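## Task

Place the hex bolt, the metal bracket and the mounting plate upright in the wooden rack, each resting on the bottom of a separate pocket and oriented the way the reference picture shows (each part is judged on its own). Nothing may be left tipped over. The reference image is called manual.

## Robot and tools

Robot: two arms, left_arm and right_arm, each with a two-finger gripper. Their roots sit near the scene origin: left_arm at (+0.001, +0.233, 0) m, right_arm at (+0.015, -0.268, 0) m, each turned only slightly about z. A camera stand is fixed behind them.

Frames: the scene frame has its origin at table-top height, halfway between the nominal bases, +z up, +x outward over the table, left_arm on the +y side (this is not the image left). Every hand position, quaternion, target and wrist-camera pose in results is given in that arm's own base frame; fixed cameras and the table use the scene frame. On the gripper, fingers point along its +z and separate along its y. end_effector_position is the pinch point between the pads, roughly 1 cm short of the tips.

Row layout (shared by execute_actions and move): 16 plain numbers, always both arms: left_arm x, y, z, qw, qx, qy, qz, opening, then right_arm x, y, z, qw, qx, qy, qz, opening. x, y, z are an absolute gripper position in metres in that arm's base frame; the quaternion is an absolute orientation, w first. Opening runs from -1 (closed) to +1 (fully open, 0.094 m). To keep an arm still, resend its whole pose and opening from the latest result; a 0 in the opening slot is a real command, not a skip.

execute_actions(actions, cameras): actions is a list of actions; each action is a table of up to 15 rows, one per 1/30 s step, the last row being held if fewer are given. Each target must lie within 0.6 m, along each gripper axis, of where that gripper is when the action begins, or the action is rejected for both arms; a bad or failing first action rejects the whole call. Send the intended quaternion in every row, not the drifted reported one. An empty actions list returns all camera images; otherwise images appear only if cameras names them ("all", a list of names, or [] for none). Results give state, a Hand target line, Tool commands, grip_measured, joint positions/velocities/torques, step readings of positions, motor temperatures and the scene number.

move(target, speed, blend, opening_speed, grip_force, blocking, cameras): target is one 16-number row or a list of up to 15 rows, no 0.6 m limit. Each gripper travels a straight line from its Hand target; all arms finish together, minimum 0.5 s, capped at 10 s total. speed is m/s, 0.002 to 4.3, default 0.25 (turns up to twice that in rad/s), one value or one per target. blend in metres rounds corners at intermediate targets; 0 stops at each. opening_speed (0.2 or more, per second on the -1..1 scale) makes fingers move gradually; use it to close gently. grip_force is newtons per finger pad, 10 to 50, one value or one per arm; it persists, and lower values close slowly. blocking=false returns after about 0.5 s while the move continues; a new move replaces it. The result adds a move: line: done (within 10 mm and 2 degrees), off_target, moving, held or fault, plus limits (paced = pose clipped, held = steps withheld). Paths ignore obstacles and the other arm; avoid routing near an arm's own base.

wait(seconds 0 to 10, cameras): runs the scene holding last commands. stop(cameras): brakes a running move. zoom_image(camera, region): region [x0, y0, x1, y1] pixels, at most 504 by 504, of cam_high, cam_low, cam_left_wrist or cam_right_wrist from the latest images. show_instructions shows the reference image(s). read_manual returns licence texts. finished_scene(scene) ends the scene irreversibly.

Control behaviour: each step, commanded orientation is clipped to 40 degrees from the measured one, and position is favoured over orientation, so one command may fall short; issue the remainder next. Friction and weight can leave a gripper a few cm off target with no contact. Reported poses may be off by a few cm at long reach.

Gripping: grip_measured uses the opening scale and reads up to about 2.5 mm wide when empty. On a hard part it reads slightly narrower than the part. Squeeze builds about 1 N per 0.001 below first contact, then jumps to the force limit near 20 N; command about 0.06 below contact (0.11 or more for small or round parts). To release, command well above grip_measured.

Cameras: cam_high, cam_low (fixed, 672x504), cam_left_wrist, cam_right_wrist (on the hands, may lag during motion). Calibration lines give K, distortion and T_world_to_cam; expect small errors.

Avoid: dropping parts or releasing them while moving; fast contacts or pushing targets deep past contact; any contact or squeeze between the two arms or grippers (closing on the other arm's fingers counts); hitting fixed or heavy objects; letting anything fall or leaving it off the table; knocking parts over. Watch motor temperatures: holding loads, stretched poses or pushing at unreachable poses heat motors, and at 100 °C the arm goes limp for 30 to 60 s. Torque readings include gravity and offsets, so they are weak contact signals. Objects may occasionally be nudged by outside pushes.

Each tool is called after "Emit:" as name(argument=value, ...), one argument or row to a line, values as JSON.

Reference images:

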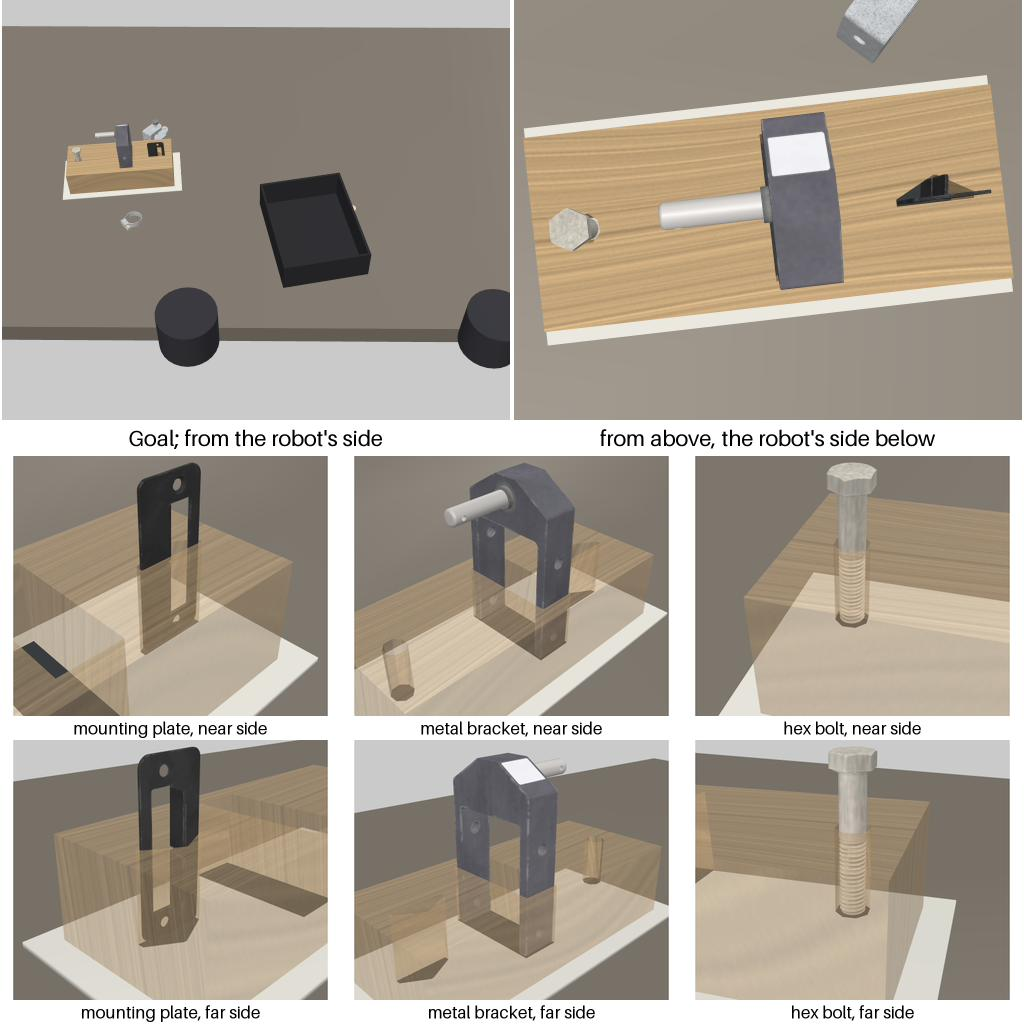

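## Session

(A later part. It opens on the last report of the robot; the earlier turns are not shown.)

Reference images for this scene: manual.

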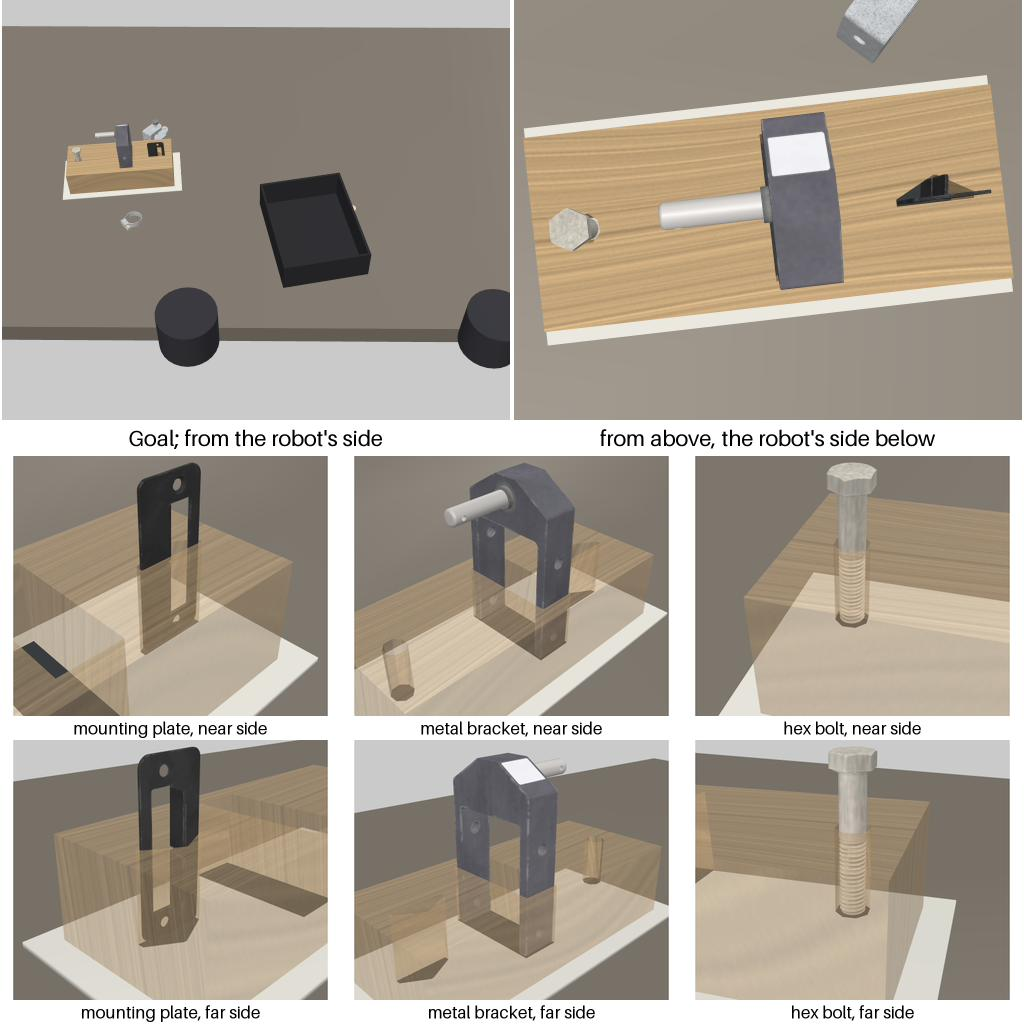

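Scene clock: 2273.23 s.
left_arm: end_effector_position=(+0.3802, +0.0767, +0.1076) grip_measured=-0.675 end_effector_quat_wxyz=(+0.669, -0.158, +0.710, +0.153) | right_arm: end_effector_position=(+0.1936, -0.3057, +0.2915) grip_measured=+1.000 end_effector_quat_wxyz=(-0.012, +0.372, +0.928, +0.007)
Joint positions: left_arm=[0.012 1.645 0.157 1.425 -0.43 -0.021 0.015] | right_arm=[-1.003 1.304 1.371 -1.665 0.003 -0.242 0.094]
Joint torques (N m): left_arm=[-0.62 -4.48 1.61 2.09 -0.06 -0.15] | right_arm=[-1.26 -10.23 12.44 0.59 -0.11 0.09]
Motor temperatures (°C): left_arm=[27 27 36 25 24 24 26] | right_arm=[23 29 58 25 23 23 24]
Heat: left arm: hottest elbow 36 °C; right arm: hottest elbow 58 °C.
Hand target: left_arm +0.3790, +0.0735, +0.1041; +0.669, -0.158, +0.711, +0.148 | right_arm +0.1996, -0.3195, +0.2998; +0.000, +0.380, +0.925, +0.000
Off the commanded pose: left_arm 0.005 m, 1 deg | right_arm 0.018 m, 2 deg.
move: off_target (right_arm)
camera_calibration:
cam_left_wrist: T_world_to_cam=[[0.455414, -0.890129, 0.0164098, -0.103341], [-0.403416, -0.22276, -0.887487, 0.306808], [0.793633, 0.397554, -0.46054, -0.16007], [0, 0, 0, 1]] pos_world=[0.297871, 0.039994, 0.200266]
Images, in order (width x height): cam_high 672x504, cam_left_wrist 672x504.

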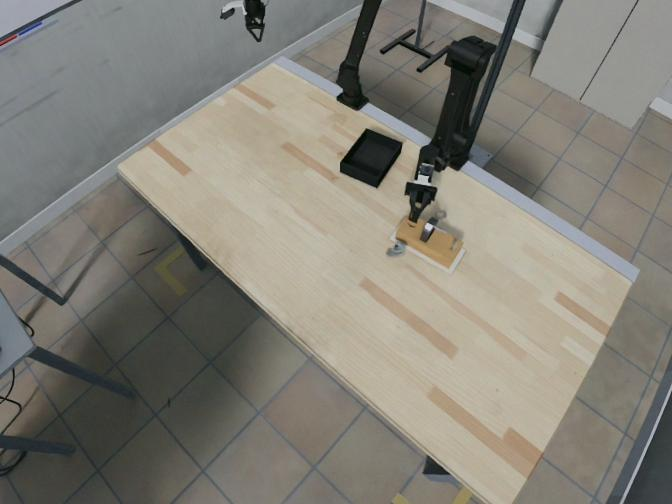

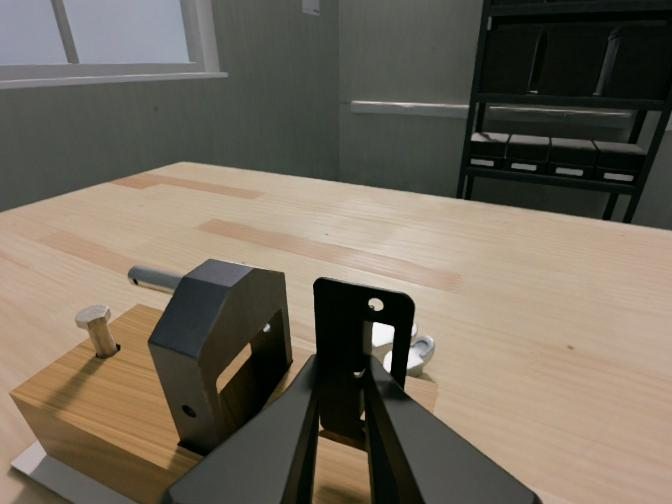

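Emit:
move(
  target=[
    [0.380,0.0735,0.096,0.6690,-0.1576,0.7111,0.1483,-0.98,0.20,-0.32,0.30,0,0.38,0.925,0,1],
  ],
  speed=0.06,
  cameras=["cam_left_wrist","cam_high","cam_low"],
)

Emit:
zoom_image(
  camera="cam_left_wrist",
  region=[250, 300, 450, 500],
)

Emit:
zoom_image(
  camera="cam_high",
  region=[385, 195, 445, 255],
)

Emit:
zoom_image(
  camera="cam_low",
  region=[490, 220, 560, 290],
)

Scene clock: 2283.93 s.
left_arm: end_effector_position=(+0.3794, +0.0767, +0.0984) grip_measured=-0.675 end_effector_quat_wxyz=(+0.668, -0.157, +0.711, +0.153) | right_arm: end_effector_position=(+0.1936, -0.3057, +0.2915) grip_measured=+1.000 end_effector_quat_wxyz=(-0.012, +0.372, +0.928, +0.007)
Joint positions: left_arm=[0.012 1.709 0.157 1.484 -0.43 -0.021 0.015] | right_arm=[-1.003 1.304 1.371 -1.665 0.003 -0.242 0.094]
Joint torques (N m): left_arm=[-0.44 -5.36 1.26 2.03 -0.13 -0.17] | right_arm=[-1.2 -10.29 12.44 0.59 -0.11 0.09]
Motor temperatures (°C): left_arm=[27 27 36 25 24 24 26] | right_arm=[23 29 58 25 23 23 24]
Heat: left arm: hottest elbow 36 °C; right arm: hottest elbow 58 °C.
Hand target: left_arm +0.3800, +0.0734, +0.0961; +0.669, -0.158, +0.711, +0.148 | right_arm +0.1996, -0.3195, +0.2998; +0.000, +0.380, +0.925, +0.000
Off the commanded pose: left_arm 0.004 m, 1 deg | right_arm 0.018 m, 2 deg.
move: off_target (right_arm)
camera_calibration:
cam_left_wrist: T_world_to_cam=[[0.455481, -0.89013, 0.0143321, -0.102635], [-0.407462, -0.222759, -0.885637, 0.299688], [0.791525, 0.397551, -0.464157, -0.16248], [0, 0, 0, 1]] pos_world=[0.297467, 0.0399941, 0.19147]
Images, in order (width x height): cam_high 672x504, cam_low 672x504, cam_left_wrist 672x504.

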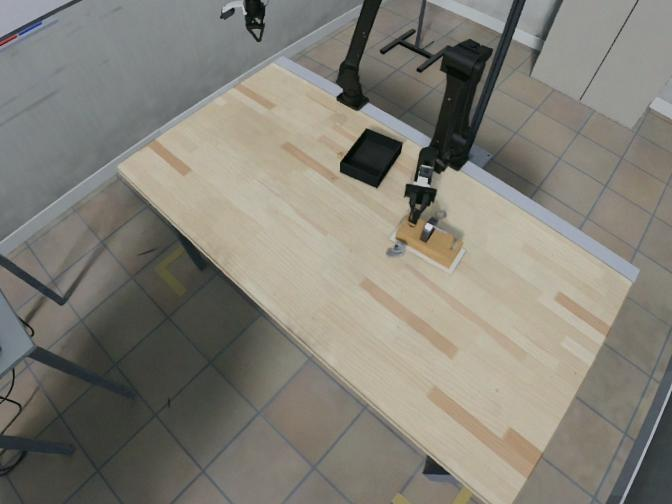

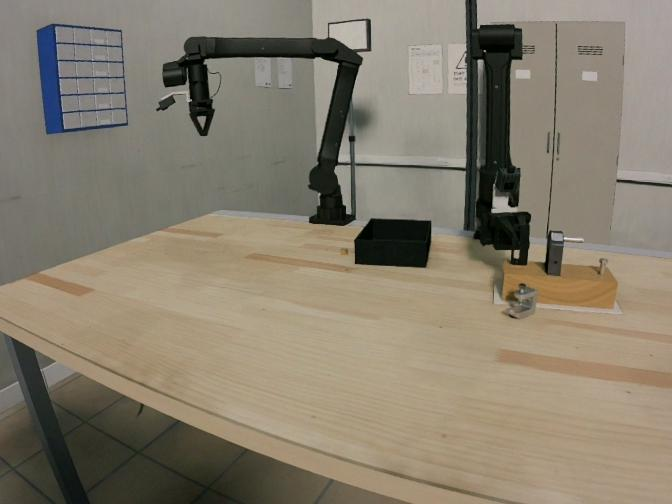

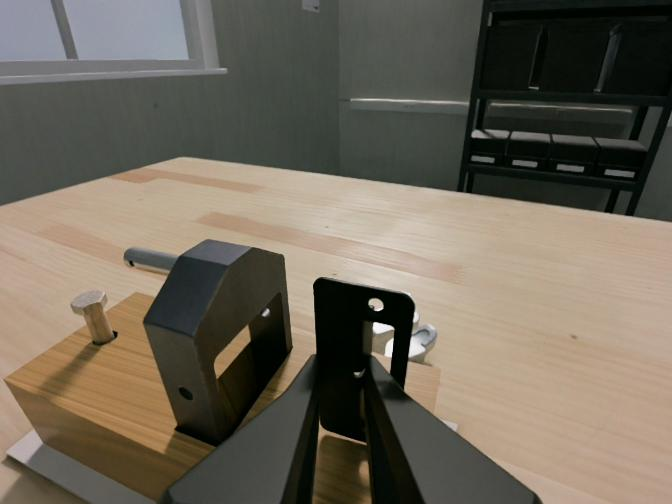

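Scaled by 2.520 from the camera's 672x504 image, which has a finer 960x720 frame.

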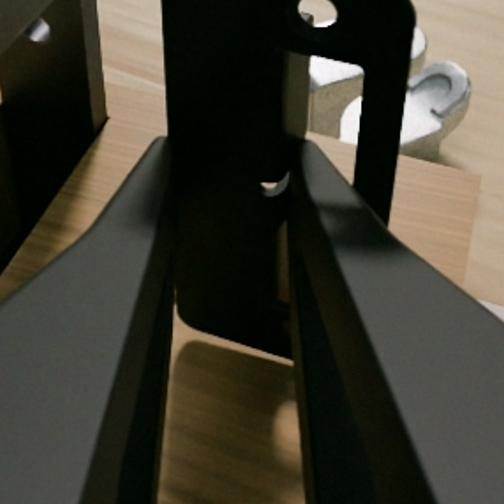

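Scaled by 8.400 from the camera's 672x504 image, which has a finer 960x720 frame.

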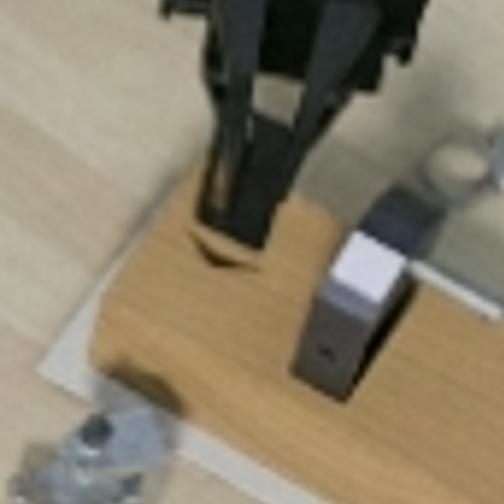

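Scaled by 7.200 from the camera's 672x504 image, which has a finer 960x720 frame.

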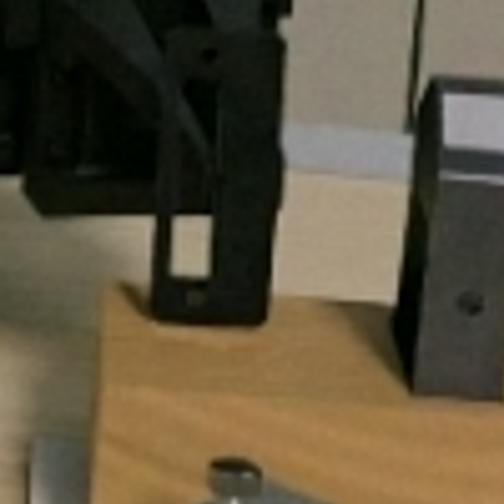

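Emit:
move(
  target=[
    [0.3875,0.0735,0.099,0.6690,-0.1576,0.7111,0.1483,-0.98,0.20,-0.32,0.30,0,0.38,0.925,0,1],
  ],
  speed=0.06,
  cameras=["cam_left_wrist","cam_high","cam_low"],
)

Emit:
zoom_image(
  camera="cam_left_wrist",
  region=[250, 300, 450, 500],
)

Emit:
zoom_image(
  camera="cam_high",
  region=[385, 195, 445, 255],
)

Emit:
zoom_image(
  camera="cam_low",
  region=[490, 220, 560, 290],
)

Scene clock: 2323.60 s.
left_arm: end_effector_position=(+0.3820, +0.0768, +0.0978) grip_measured=-0.675 end_effector_quat_wxyz=(+0.667, -0.157, +0.712, +0.154) | right_arm: end_effector_position=(+0.1936, -0.3057, +0.2915) grip_measured=+1.000 end_effector_quat_wxyz=(-0.012, +0.372, +0.928, +0.007)
Joint positions: left_arm=[0.012 1.709 0.164 1.474 -0.431 -0.021 0.015] | right_arm=[-1.003 1.304 1.371 -1.665 0.003 -0.242 0.094]
Joint torques (N m): left_arm=[-0.67 -6.71 2.1 1.03 -0.02 -0.15] | right_arm=[-1.26 -10.23 12.44 0.59 -0.11 0.09]
Motor temperatures (°C): left_arm=[27 27 34 25 24 24 26] | right_arm=[23 29 58 25 23 23 24]
Heat: left arm: hottest elbow 34 °C; right arm: hottest elbow 58 °C.
Hand target: left_arm +0.3874, +0.0735, +0.0989; +0.669, -0.158, +0.711, +0.148 | right_arm +0.1996, -0.3195, +0.2998; +0.000, +0.380, +0.925, +0.000
Off the commanded pose: left_arm 0.006 m, 1 deg | right_arm 0.018 m, 2 deg.
move: off_target (right_arm)
camera_calibration:
cam_left_wrist: T_world_to_cam=[[0.455867, -0.889954, 0.0129677, -0.103811], [-0.410091, -0.22295, -0.884375, 0.301073], [0.789943, 0.397839, -0.466598, -0.164028], [0, 0, 0, 1]] pos_world=[0.300365, 0.0399937, 0.191073]
Images, in order (width x height): cam_high 672x504, cam_low 672x504, cam_left_wrist 672x504.

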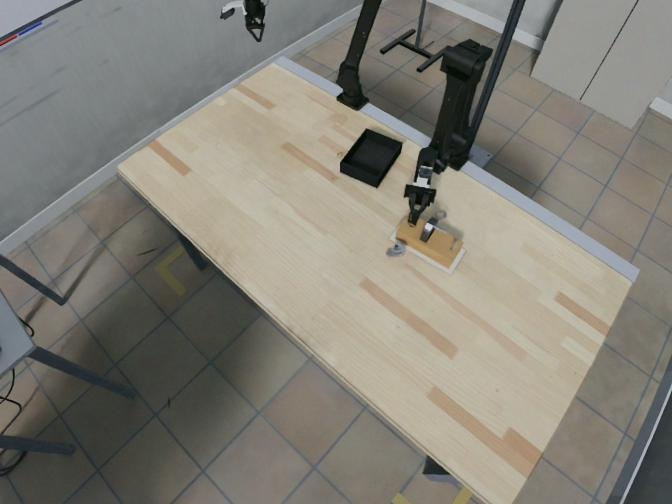

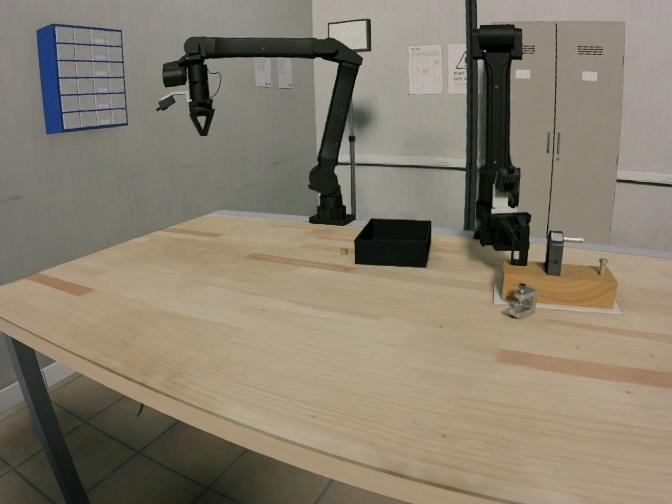

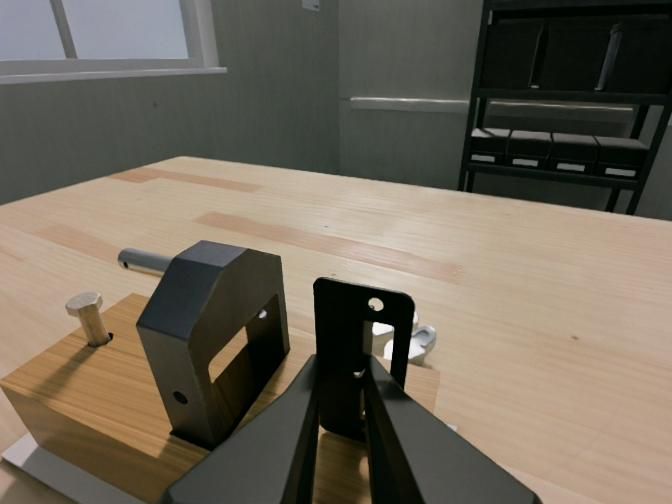

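Scaled by 2.520 from the camera's 672x504 image, which has a finer 960x720 frame.

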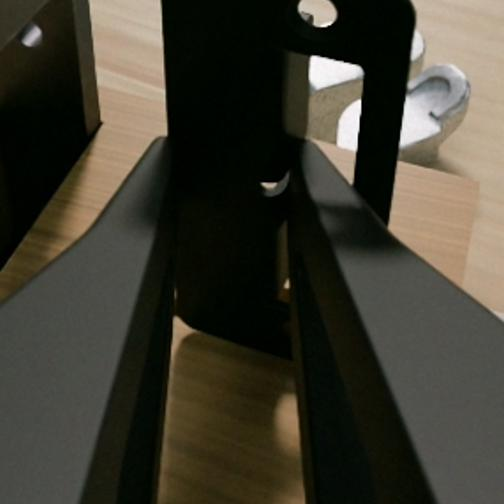

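Scaled by 8.400 from the camera's 672x504 image, which has a finer 960x720 frame.

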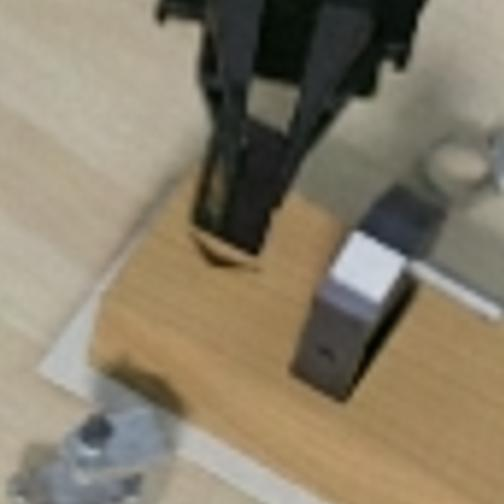

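Scaled by 7.200 from the camera's 672x504 image, which has a finer 960x720 frame.

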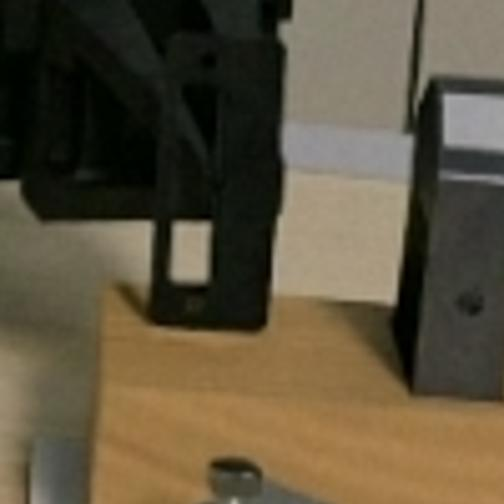

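Emit:
move(
  target=[
    [0.390,0.098,0.108,0.6690,-0.1576,0.7111,0.1483,-0.98,0.20,-0.32,0.30,0,0.38,0.925,0,1],
    [0.391,0.0758,0.103,0.6690,-0.1576,0.7111,0.1483,-0.98,0.20,-0.32,0.30,0,0.38,0.925,0,1],
  ],
  speed=0.06,
  cameras=["cam_left_wrist","cam_high","cam_low"],
)

Emit:
zoom_image(
  camera="cam_left_wrist",
  region=[250, 300, 450, 500],
)

Emit:
zoom_image(
  camera="cam_high",
  region=[385, 195, 445, 255],
)

Emit:
zoom_image(
  camera="cam_low",
  region=[490, 220, 560, 290],
)

Scene clock: 2337.20 s.
left_arm: end_effector_position=(+0.3844, +0.0788, +0.1016) grip_measured=-0.675 end_effector_quat_wxyz=(+0.662, -0.156, +0.716, +0.154) | right_arm: end_effector_position=(+0.1936, -0.3057, +0.2915) grip_measured=+1.000 end_effector_quat_wxyz=(-0.012, +0.372, +0.928, +0.007)
Joint positions: left_arm=[0.021 1.66 0.169 1.409 -0.421 -0.021 0.015] | right_arm=[-1.003 1.304 1.371 -1.665 0.003 -0.242 0.094]
Joint torques (N m): left_arm=[-0.79 -5.19 2.97 1.91 -0.04 -0.15] | right_arm=[-1.26 -10.23 12.44 0.59 -0.11 0.1]
Motor temperatures (°C): left_arm=[27 27 34 25 24 24 26] | right_arm=[23 29 58 25 23 23 24]
Heat: left arm: hottest elbow 34 °C; right arm: hottest elbow 58 °C.
Hand target: left_arm +0.3908, +0.0757, +0.1030; +0.669, -0.158, +0.711, +0.148 | right_arm +0.1996, -0.3195, +0.2998; +0.000, +0.380, +0.925, +0.000
Off the commanded pose: left_arm 0.007 m, 1 deg | right_arm 0.018 m, 2 deg.
move: off_target (right_arm)
camera_calibration:
cam_left_wrist: T_world_to_cam=[[0.455305, -0.890295, 0.00855148, -0.102411], [-0.420295, -0.22339, -0.879459, 0.309364], [0.784888, 0.396828, -0.475898, -0.161935], [0, 0, 0, 1]] pos_world=[0.303753, 0.0421936, 0.195884]
Images, in order (width x height): cam_high 672x504, cam_low 672x504, cam_left_wrist 672x504.

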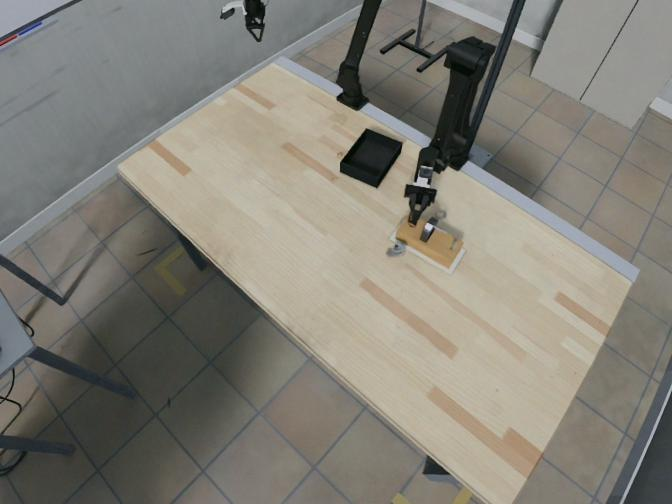

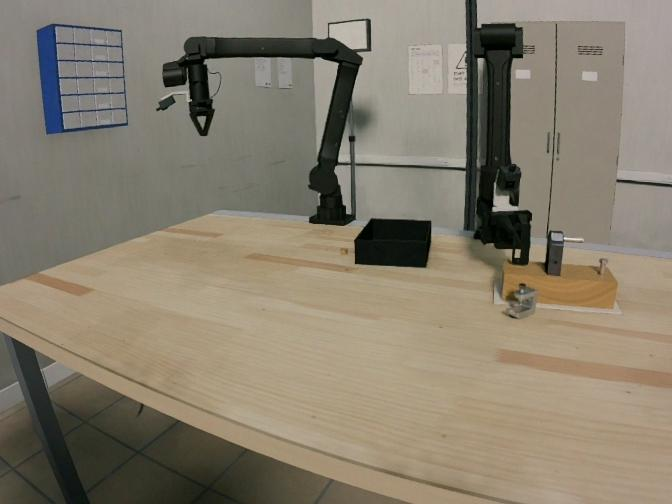

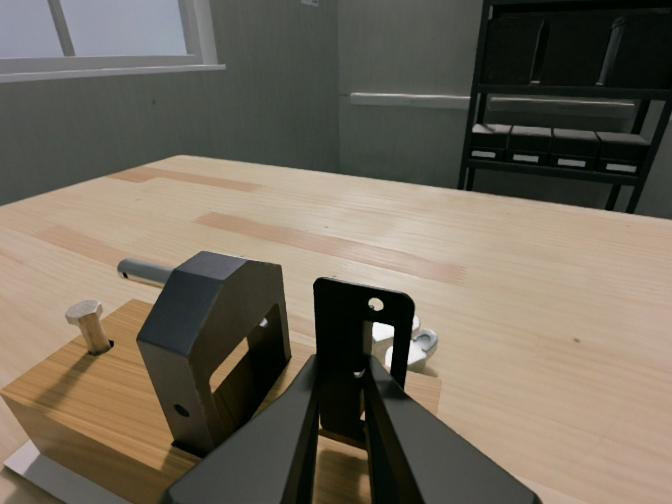

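Scaled by 2.520 from the camera's 672x504 image, which has a finer 960x720 frame.

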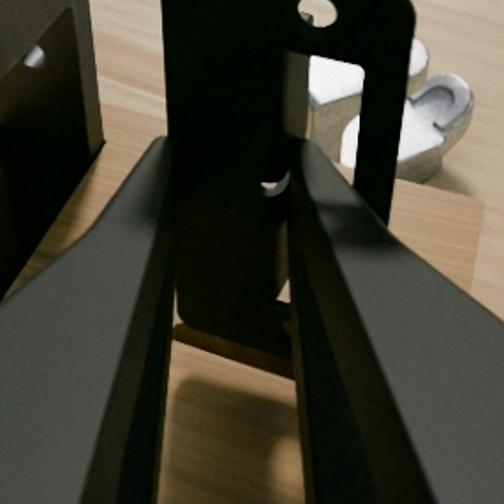

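Scaled by 8.400 from the camera's 672x504 image, which has a finer 960x720 frame.

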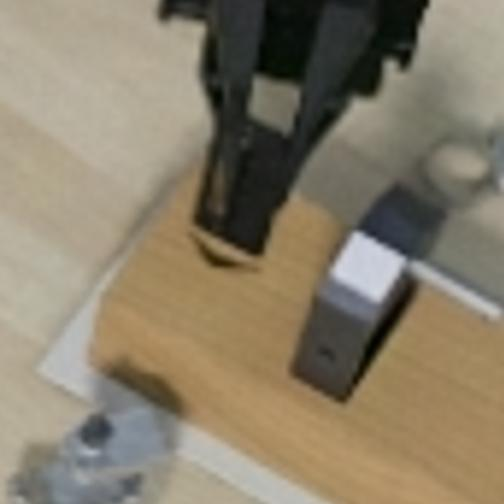

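Scaled by 7.200 from the camera's 672x504 image, which has a finer 960x720 frame.

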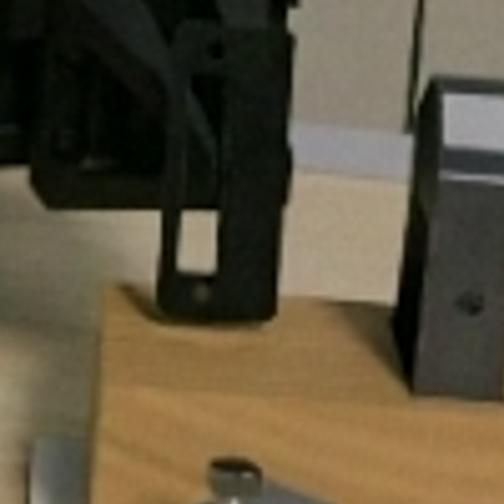

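Emit:
move(
  target=[
    [0.391,0.0758,0.094,0.6690,-0.1576,0.7111,0.1483,-0.98,0.20,-0.32,0.30,0,0.38,0.925,0,1],
  ],
  speed=0.04,
  cameras=["cam_left_wrist","cam_high","cam_low"],
)

Emit:
zoom_image(
  camera="cam_left_wrist",
  region=[250, 300, 450, 500],
)

Emit:
zoom_image(
  camera="cam_low",
  region=[490, 220, 560, 290],
)

Emit:
zoom_image(
  camera="cam_high",
  region=[385, 195, 445, 255],
)

Scene clock: 2355.73 s.
left_arm: end_effector_position=(+0.3852, +0.0788, +0.0936) grip_measured=-0.675 end_effector_quat_wxyz=(+0.663, -0.157, +0.715, +0.154) | right_arm: end_effector_position=(+0.1936, -0.3057, +0.2915) grip_measured=+1.000 end_effector_quat_wxyz=(-0.012, +0.372, +0.928, +0.007)
Joint positions: left_arm=[0.021 1.725 0.174 1.471 -0.421 -0.021 0.015] | right_arm=[-1.003 1.304 1.371 -1.665 0.003 -0.242 0.094]
Joint torques (N m): left_arm=[-1.03 -5.25 2.19 2.04 -0.08 -0.16] | right_arm=[-1.26 -10.23 12.44 0.61 -0.11 0.1]
Motor temperatures (°C): left_arm=[27 27 34 25 24 24 26] | right_arm=[23 29 58 25 23 23 24]
Heat: left arm: hottest elbow 34 °C; right arm: hottest elbow 58 °C.
Hand target: left_arm +0.3908, +0.0757, +0.0940; +0.669, -0.158, +0.711, +0.148 | right_arm +0.1996, -0.3195, +0.2998; +0.000, +0.380, +0.925, +0.000
Off the commanded pose: left_arm 0.007 m, 1 deg | right_arm 0.018 m, 2 deg.
move: off_target (right_arm)
camera_calibration:
cam_left_wrist: T_world_to_cam=[[0.455645, -0.89011, 0.00956523, -0.102962], [-0.418258, -0.223566, -0.880385, 0.302007], [0.785778, 0.397143, -0.474163, -0.166999], [0, 0, 0, 1]] pos_world=[0.304456, 0.0421932, 0.187682]
Images, in order (width x height): cam_high 672x504, cam_low 672x504, cam_left_wrist 672x504.

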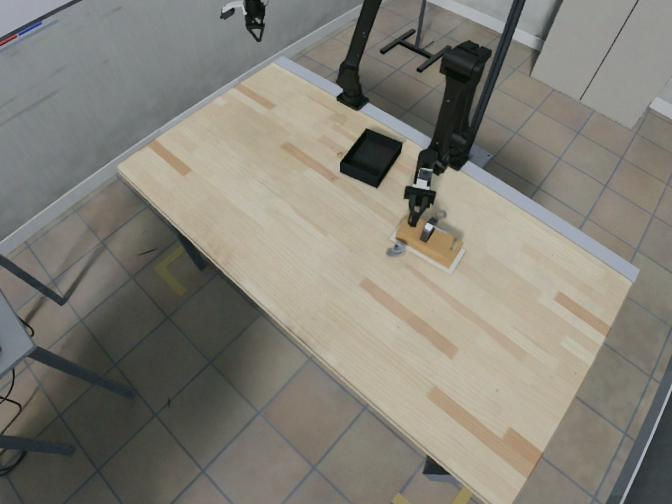

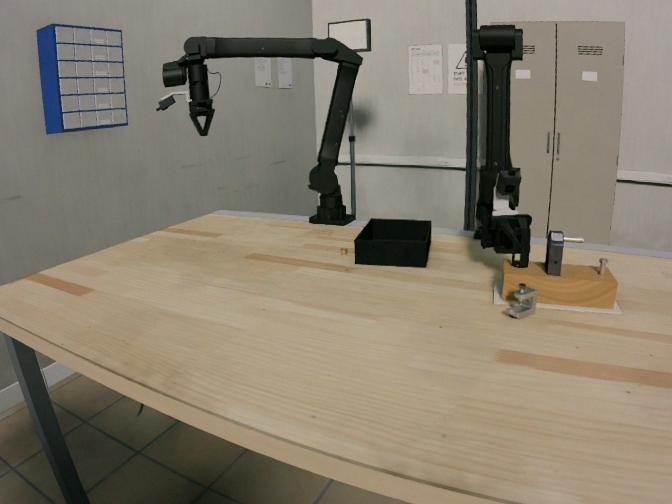

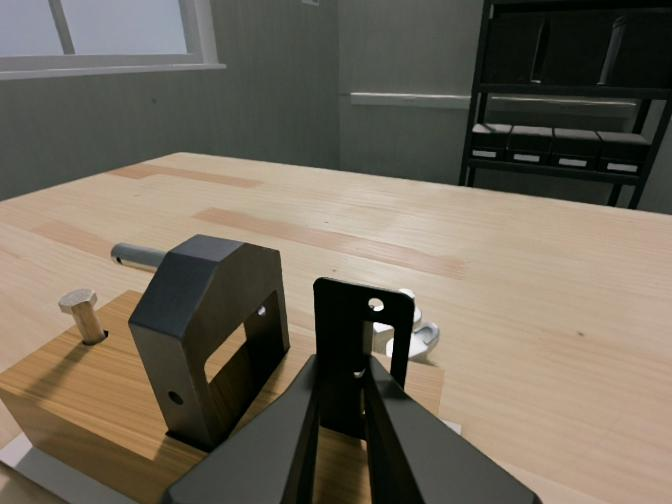

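Scaled by 2.520 from the camera's 672x504 image, which has a finer 960x720 frame.

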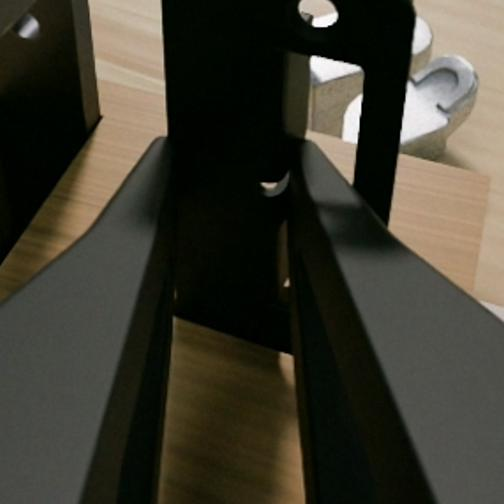

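Scaled by 7.200 from the camera's 672x504 image, which has a finer 960x720 frame.

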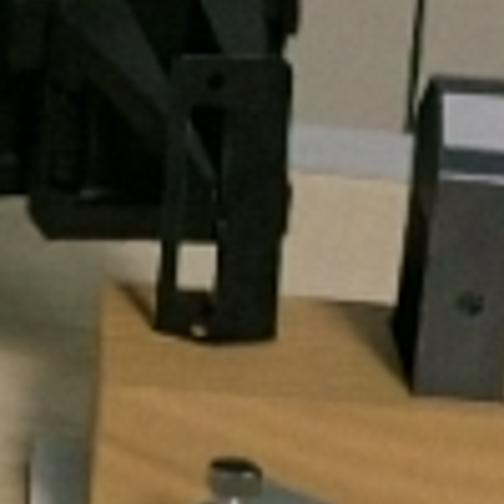

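Scaled by 8.400 from the camera's 672x504 image, which has a finer 960x720 frame.

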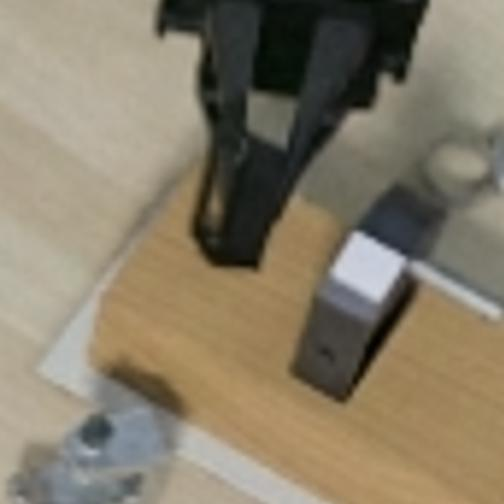

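Emit:
move(
  target=[
    [0.391,0.0758,0.080,0.6690,-0.1576,0.7111,0.1483,-0.98,0.20,-0.32,0.30,0,0.38,0.925,0,1],
  ],
  speed=0.04,
  cameras=["cam_left_wrist","cam_high","cam_low"],
)

Emit:
zoom_image(
  camera="cam_left_wrist",
  region=[250, 300, 450, 500],
)

Emit:
zoom_image(
  camera="cam_low",
  region=[490, 220, 560, 290],
)

Scene clock: 2363.33 s.
left_arm: end_effector_position=(+0.3859, +0.0790, +0.0826) grip_measured=-0.675 end_effector_quat_wxyz=(+0.665, -0.157, +0.714, +0.154) | right_arm: end_effector_position=(+0.1936, -0.3057, +0.2915) grip_measured=+1.000 end_effector_quat_wxyz=(-0.012, +0.372, +0.928, +0.007)
Joint positions: left_arm=[0.021 1.814 0.181 1.557 -0.422 -0.021 0.015] | right_arm=[-1.003 1.304 1.371 -1.665 0.003 -0.242 0.094]
Joint torques (N m): left_arm=[-0.56 -5.89 1.59 1.76 -0.07 -0.16] | right_arm=[-1.2 -10.23 12.44 0.59 -0.11 0.09]
Motor temperatures (°C): left_arm=[27 27 34 25 24 24 26] | right_arm=[23 29 58 25 23 23 24]
Heat: left arm: hottest elbow 34 °C; right arm: hottest elbow 58 °C.
Hand target: left_arm +0.3909, +0.0757, +0.0800; +0.667, -0.158, +0.713, +0.148 | right_arm +0.1996, -0.3195, +0.2998; +0.000, +0.380, +0.925, +0.000
Off the commanded pose: left_arm 0.007 m, 1 deg | right_arm 0.018 m, 2 deg.
joint sent to its limit (left arm) — joint 4 (wrist pitch), upper limit. The joint targets still meet the commanded pose.
move: off_target (right_arm)
camera_calibration:
cam_left_wrist: T_world_to_cam=[[0.456271, -0.889771, 0.0111773, -0.103394], [-0.414719, -0.223746, -0.882013, 0.29142], [0.78729, 0.397801, -0.471093, -0.173668], [0, 0, 0, 1]] pos_world=[0.30476, 0.0422926, 0.176378]
Images, in order (width x height): cam_high 672x504, cam_low 672x504, cam_left_wrist 672x504.

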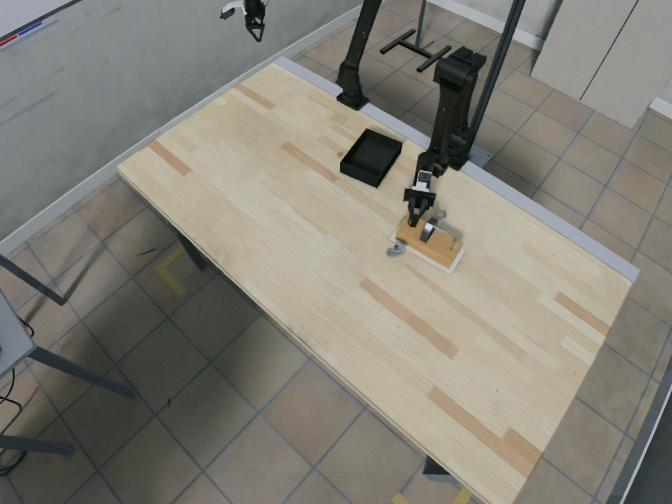

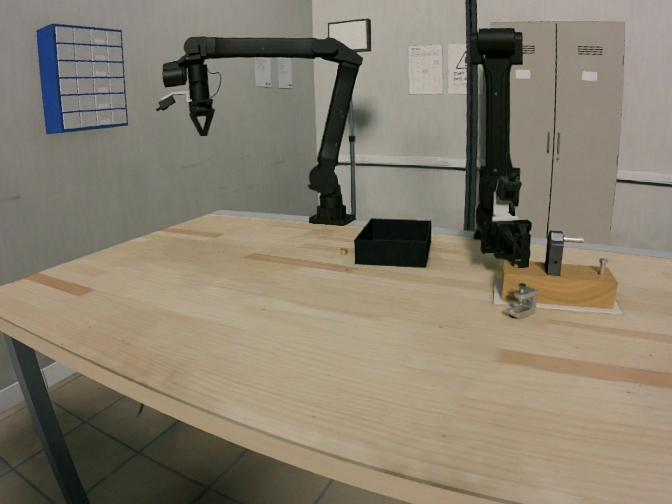

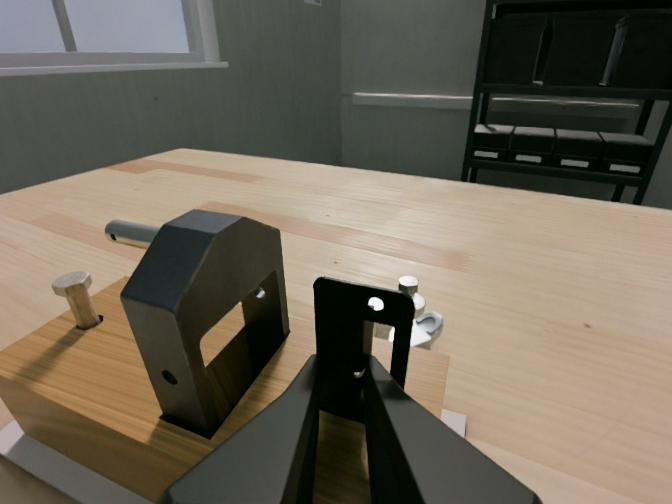

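Scaled by 2.520 from the camera's 672x504 image, which has a finer 960x720 frame.

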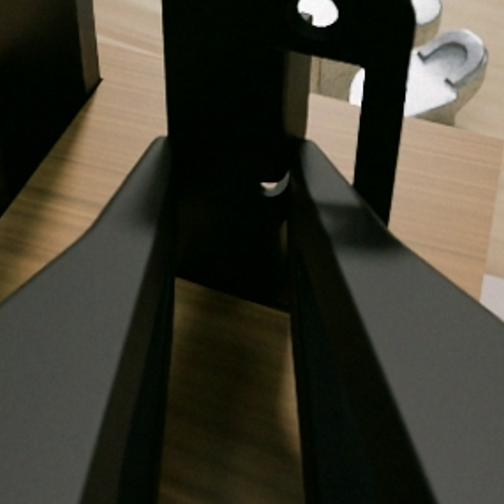

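Scaled by 7.200 from the camera's 672x504 image, which has a finer 960x720 frame.

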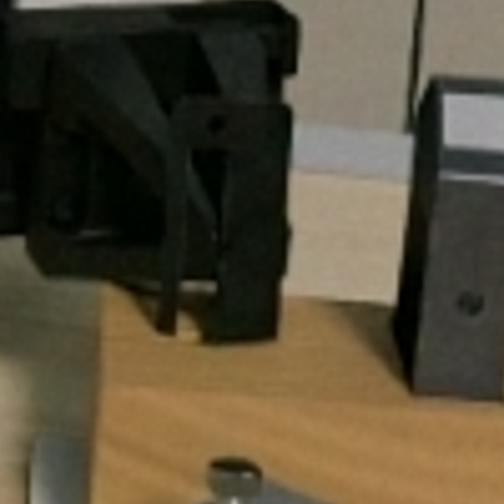

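Emit:
move(
  target=[
    [0.389,0.0765,0.0805,0.6670,-0.158,0.713,0.150,-0.66,0.20,-0.32,0.30,0,0.38,0.925,0,1],
    [0.389,0.0765,0.0805,0.6670,-0.158,0.713,0.150,-0.60,0.20,-0.32,0.30,0,0.38,0.925,0,1],
  ],
  speed=0.04,
  opening_speed=0.2,
  cameras=["cam_left_wrist","cam_low"],
)

Emit:
zoom_image(
  camera="cam_low",
  region=[490, 220, 560, 290],
)

Scene clock: 2378.10 s.
left_arm: end_effector_position=(+0.3856, +0.0796, +0.0826) grip_measured=-0.603 end_effector_quat_wxyz=(+0.664, -0.159, +0.714, +0.155) | right_arm: end_effector_position=(+0.1936, -0.3057, +0.2915) grip_measured=+1.000 end_effector_quat_wxyz=(-0.012, +0.372, +0.928, +0.007)
Joint positions: left_arm=[0.021 1.814 0.181 1.557 -0.426 -0.021 0.019] | right_arm=[-1.003 1.304 1.371 -1.665 0.003 -0.242 0.094]
Joint torques (N m): left_arm=[-0.44 -5.54 1.26 1.74 0.05 -0.15] | right_arm=[-1.2 -10.23 12.45 0.59 -0.11 0.1]
Motor temperatures (°C): left_arm=[27 27 34 25 24 24 26] | right_arm=[23 29 58 25 23 23 24]
Heat: left arm: hottest elbow 34 °C; right arm: hottest elbow 58 °C.
Hand target: left_arm +0.3889, +0.0765, +0.0805; +0.666, -0.158, +0.713, +0.150 | right_arm +0.1996, -0.3195, +0.2998; +0.000, +0.380, +0.925, +0.000
Off the commanded pose: left_arm 0.005 m, 1 deg | right_arm 0.018 m, 2 deg.
joint sent to its limit (left arm) — joint 4 (wrist pitch), upper limit. The joint targets still meet the commanded pose.
move: off_target (right_arm)
camera_calibration:
cam_left_wrist: T_world_to_cam=[[0.460002, -0.887851, 0.0108723, -0.104205], [-0.413755, -0.225171, -0.882102, 0.291188], [0.785624, 0.401271, -0.470932, -0.173301], [0, 0, 0, 1]] pos_world=[0.304564, 0.042589, 0.176378]
Images, in order (width x height): cam_low 672x504, cam_left_wrist 672x504.

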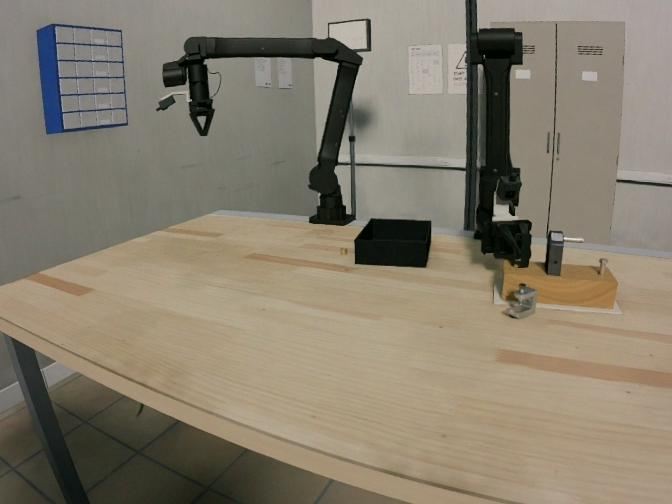

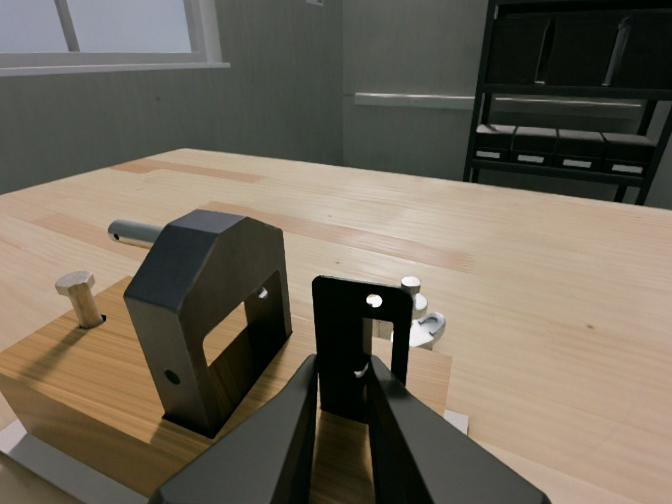

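Scaled by 7.200 from the camera's 672x504 image, which has a finer 960x720 frame.

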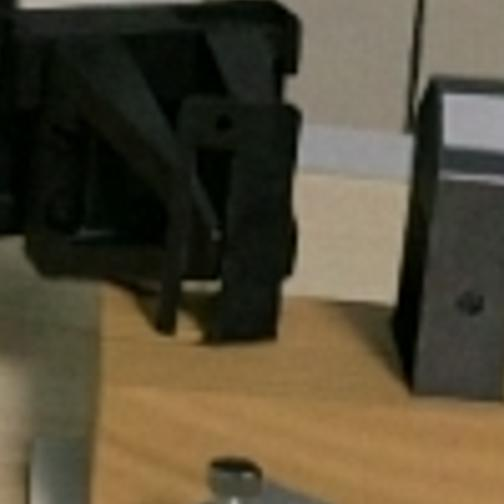

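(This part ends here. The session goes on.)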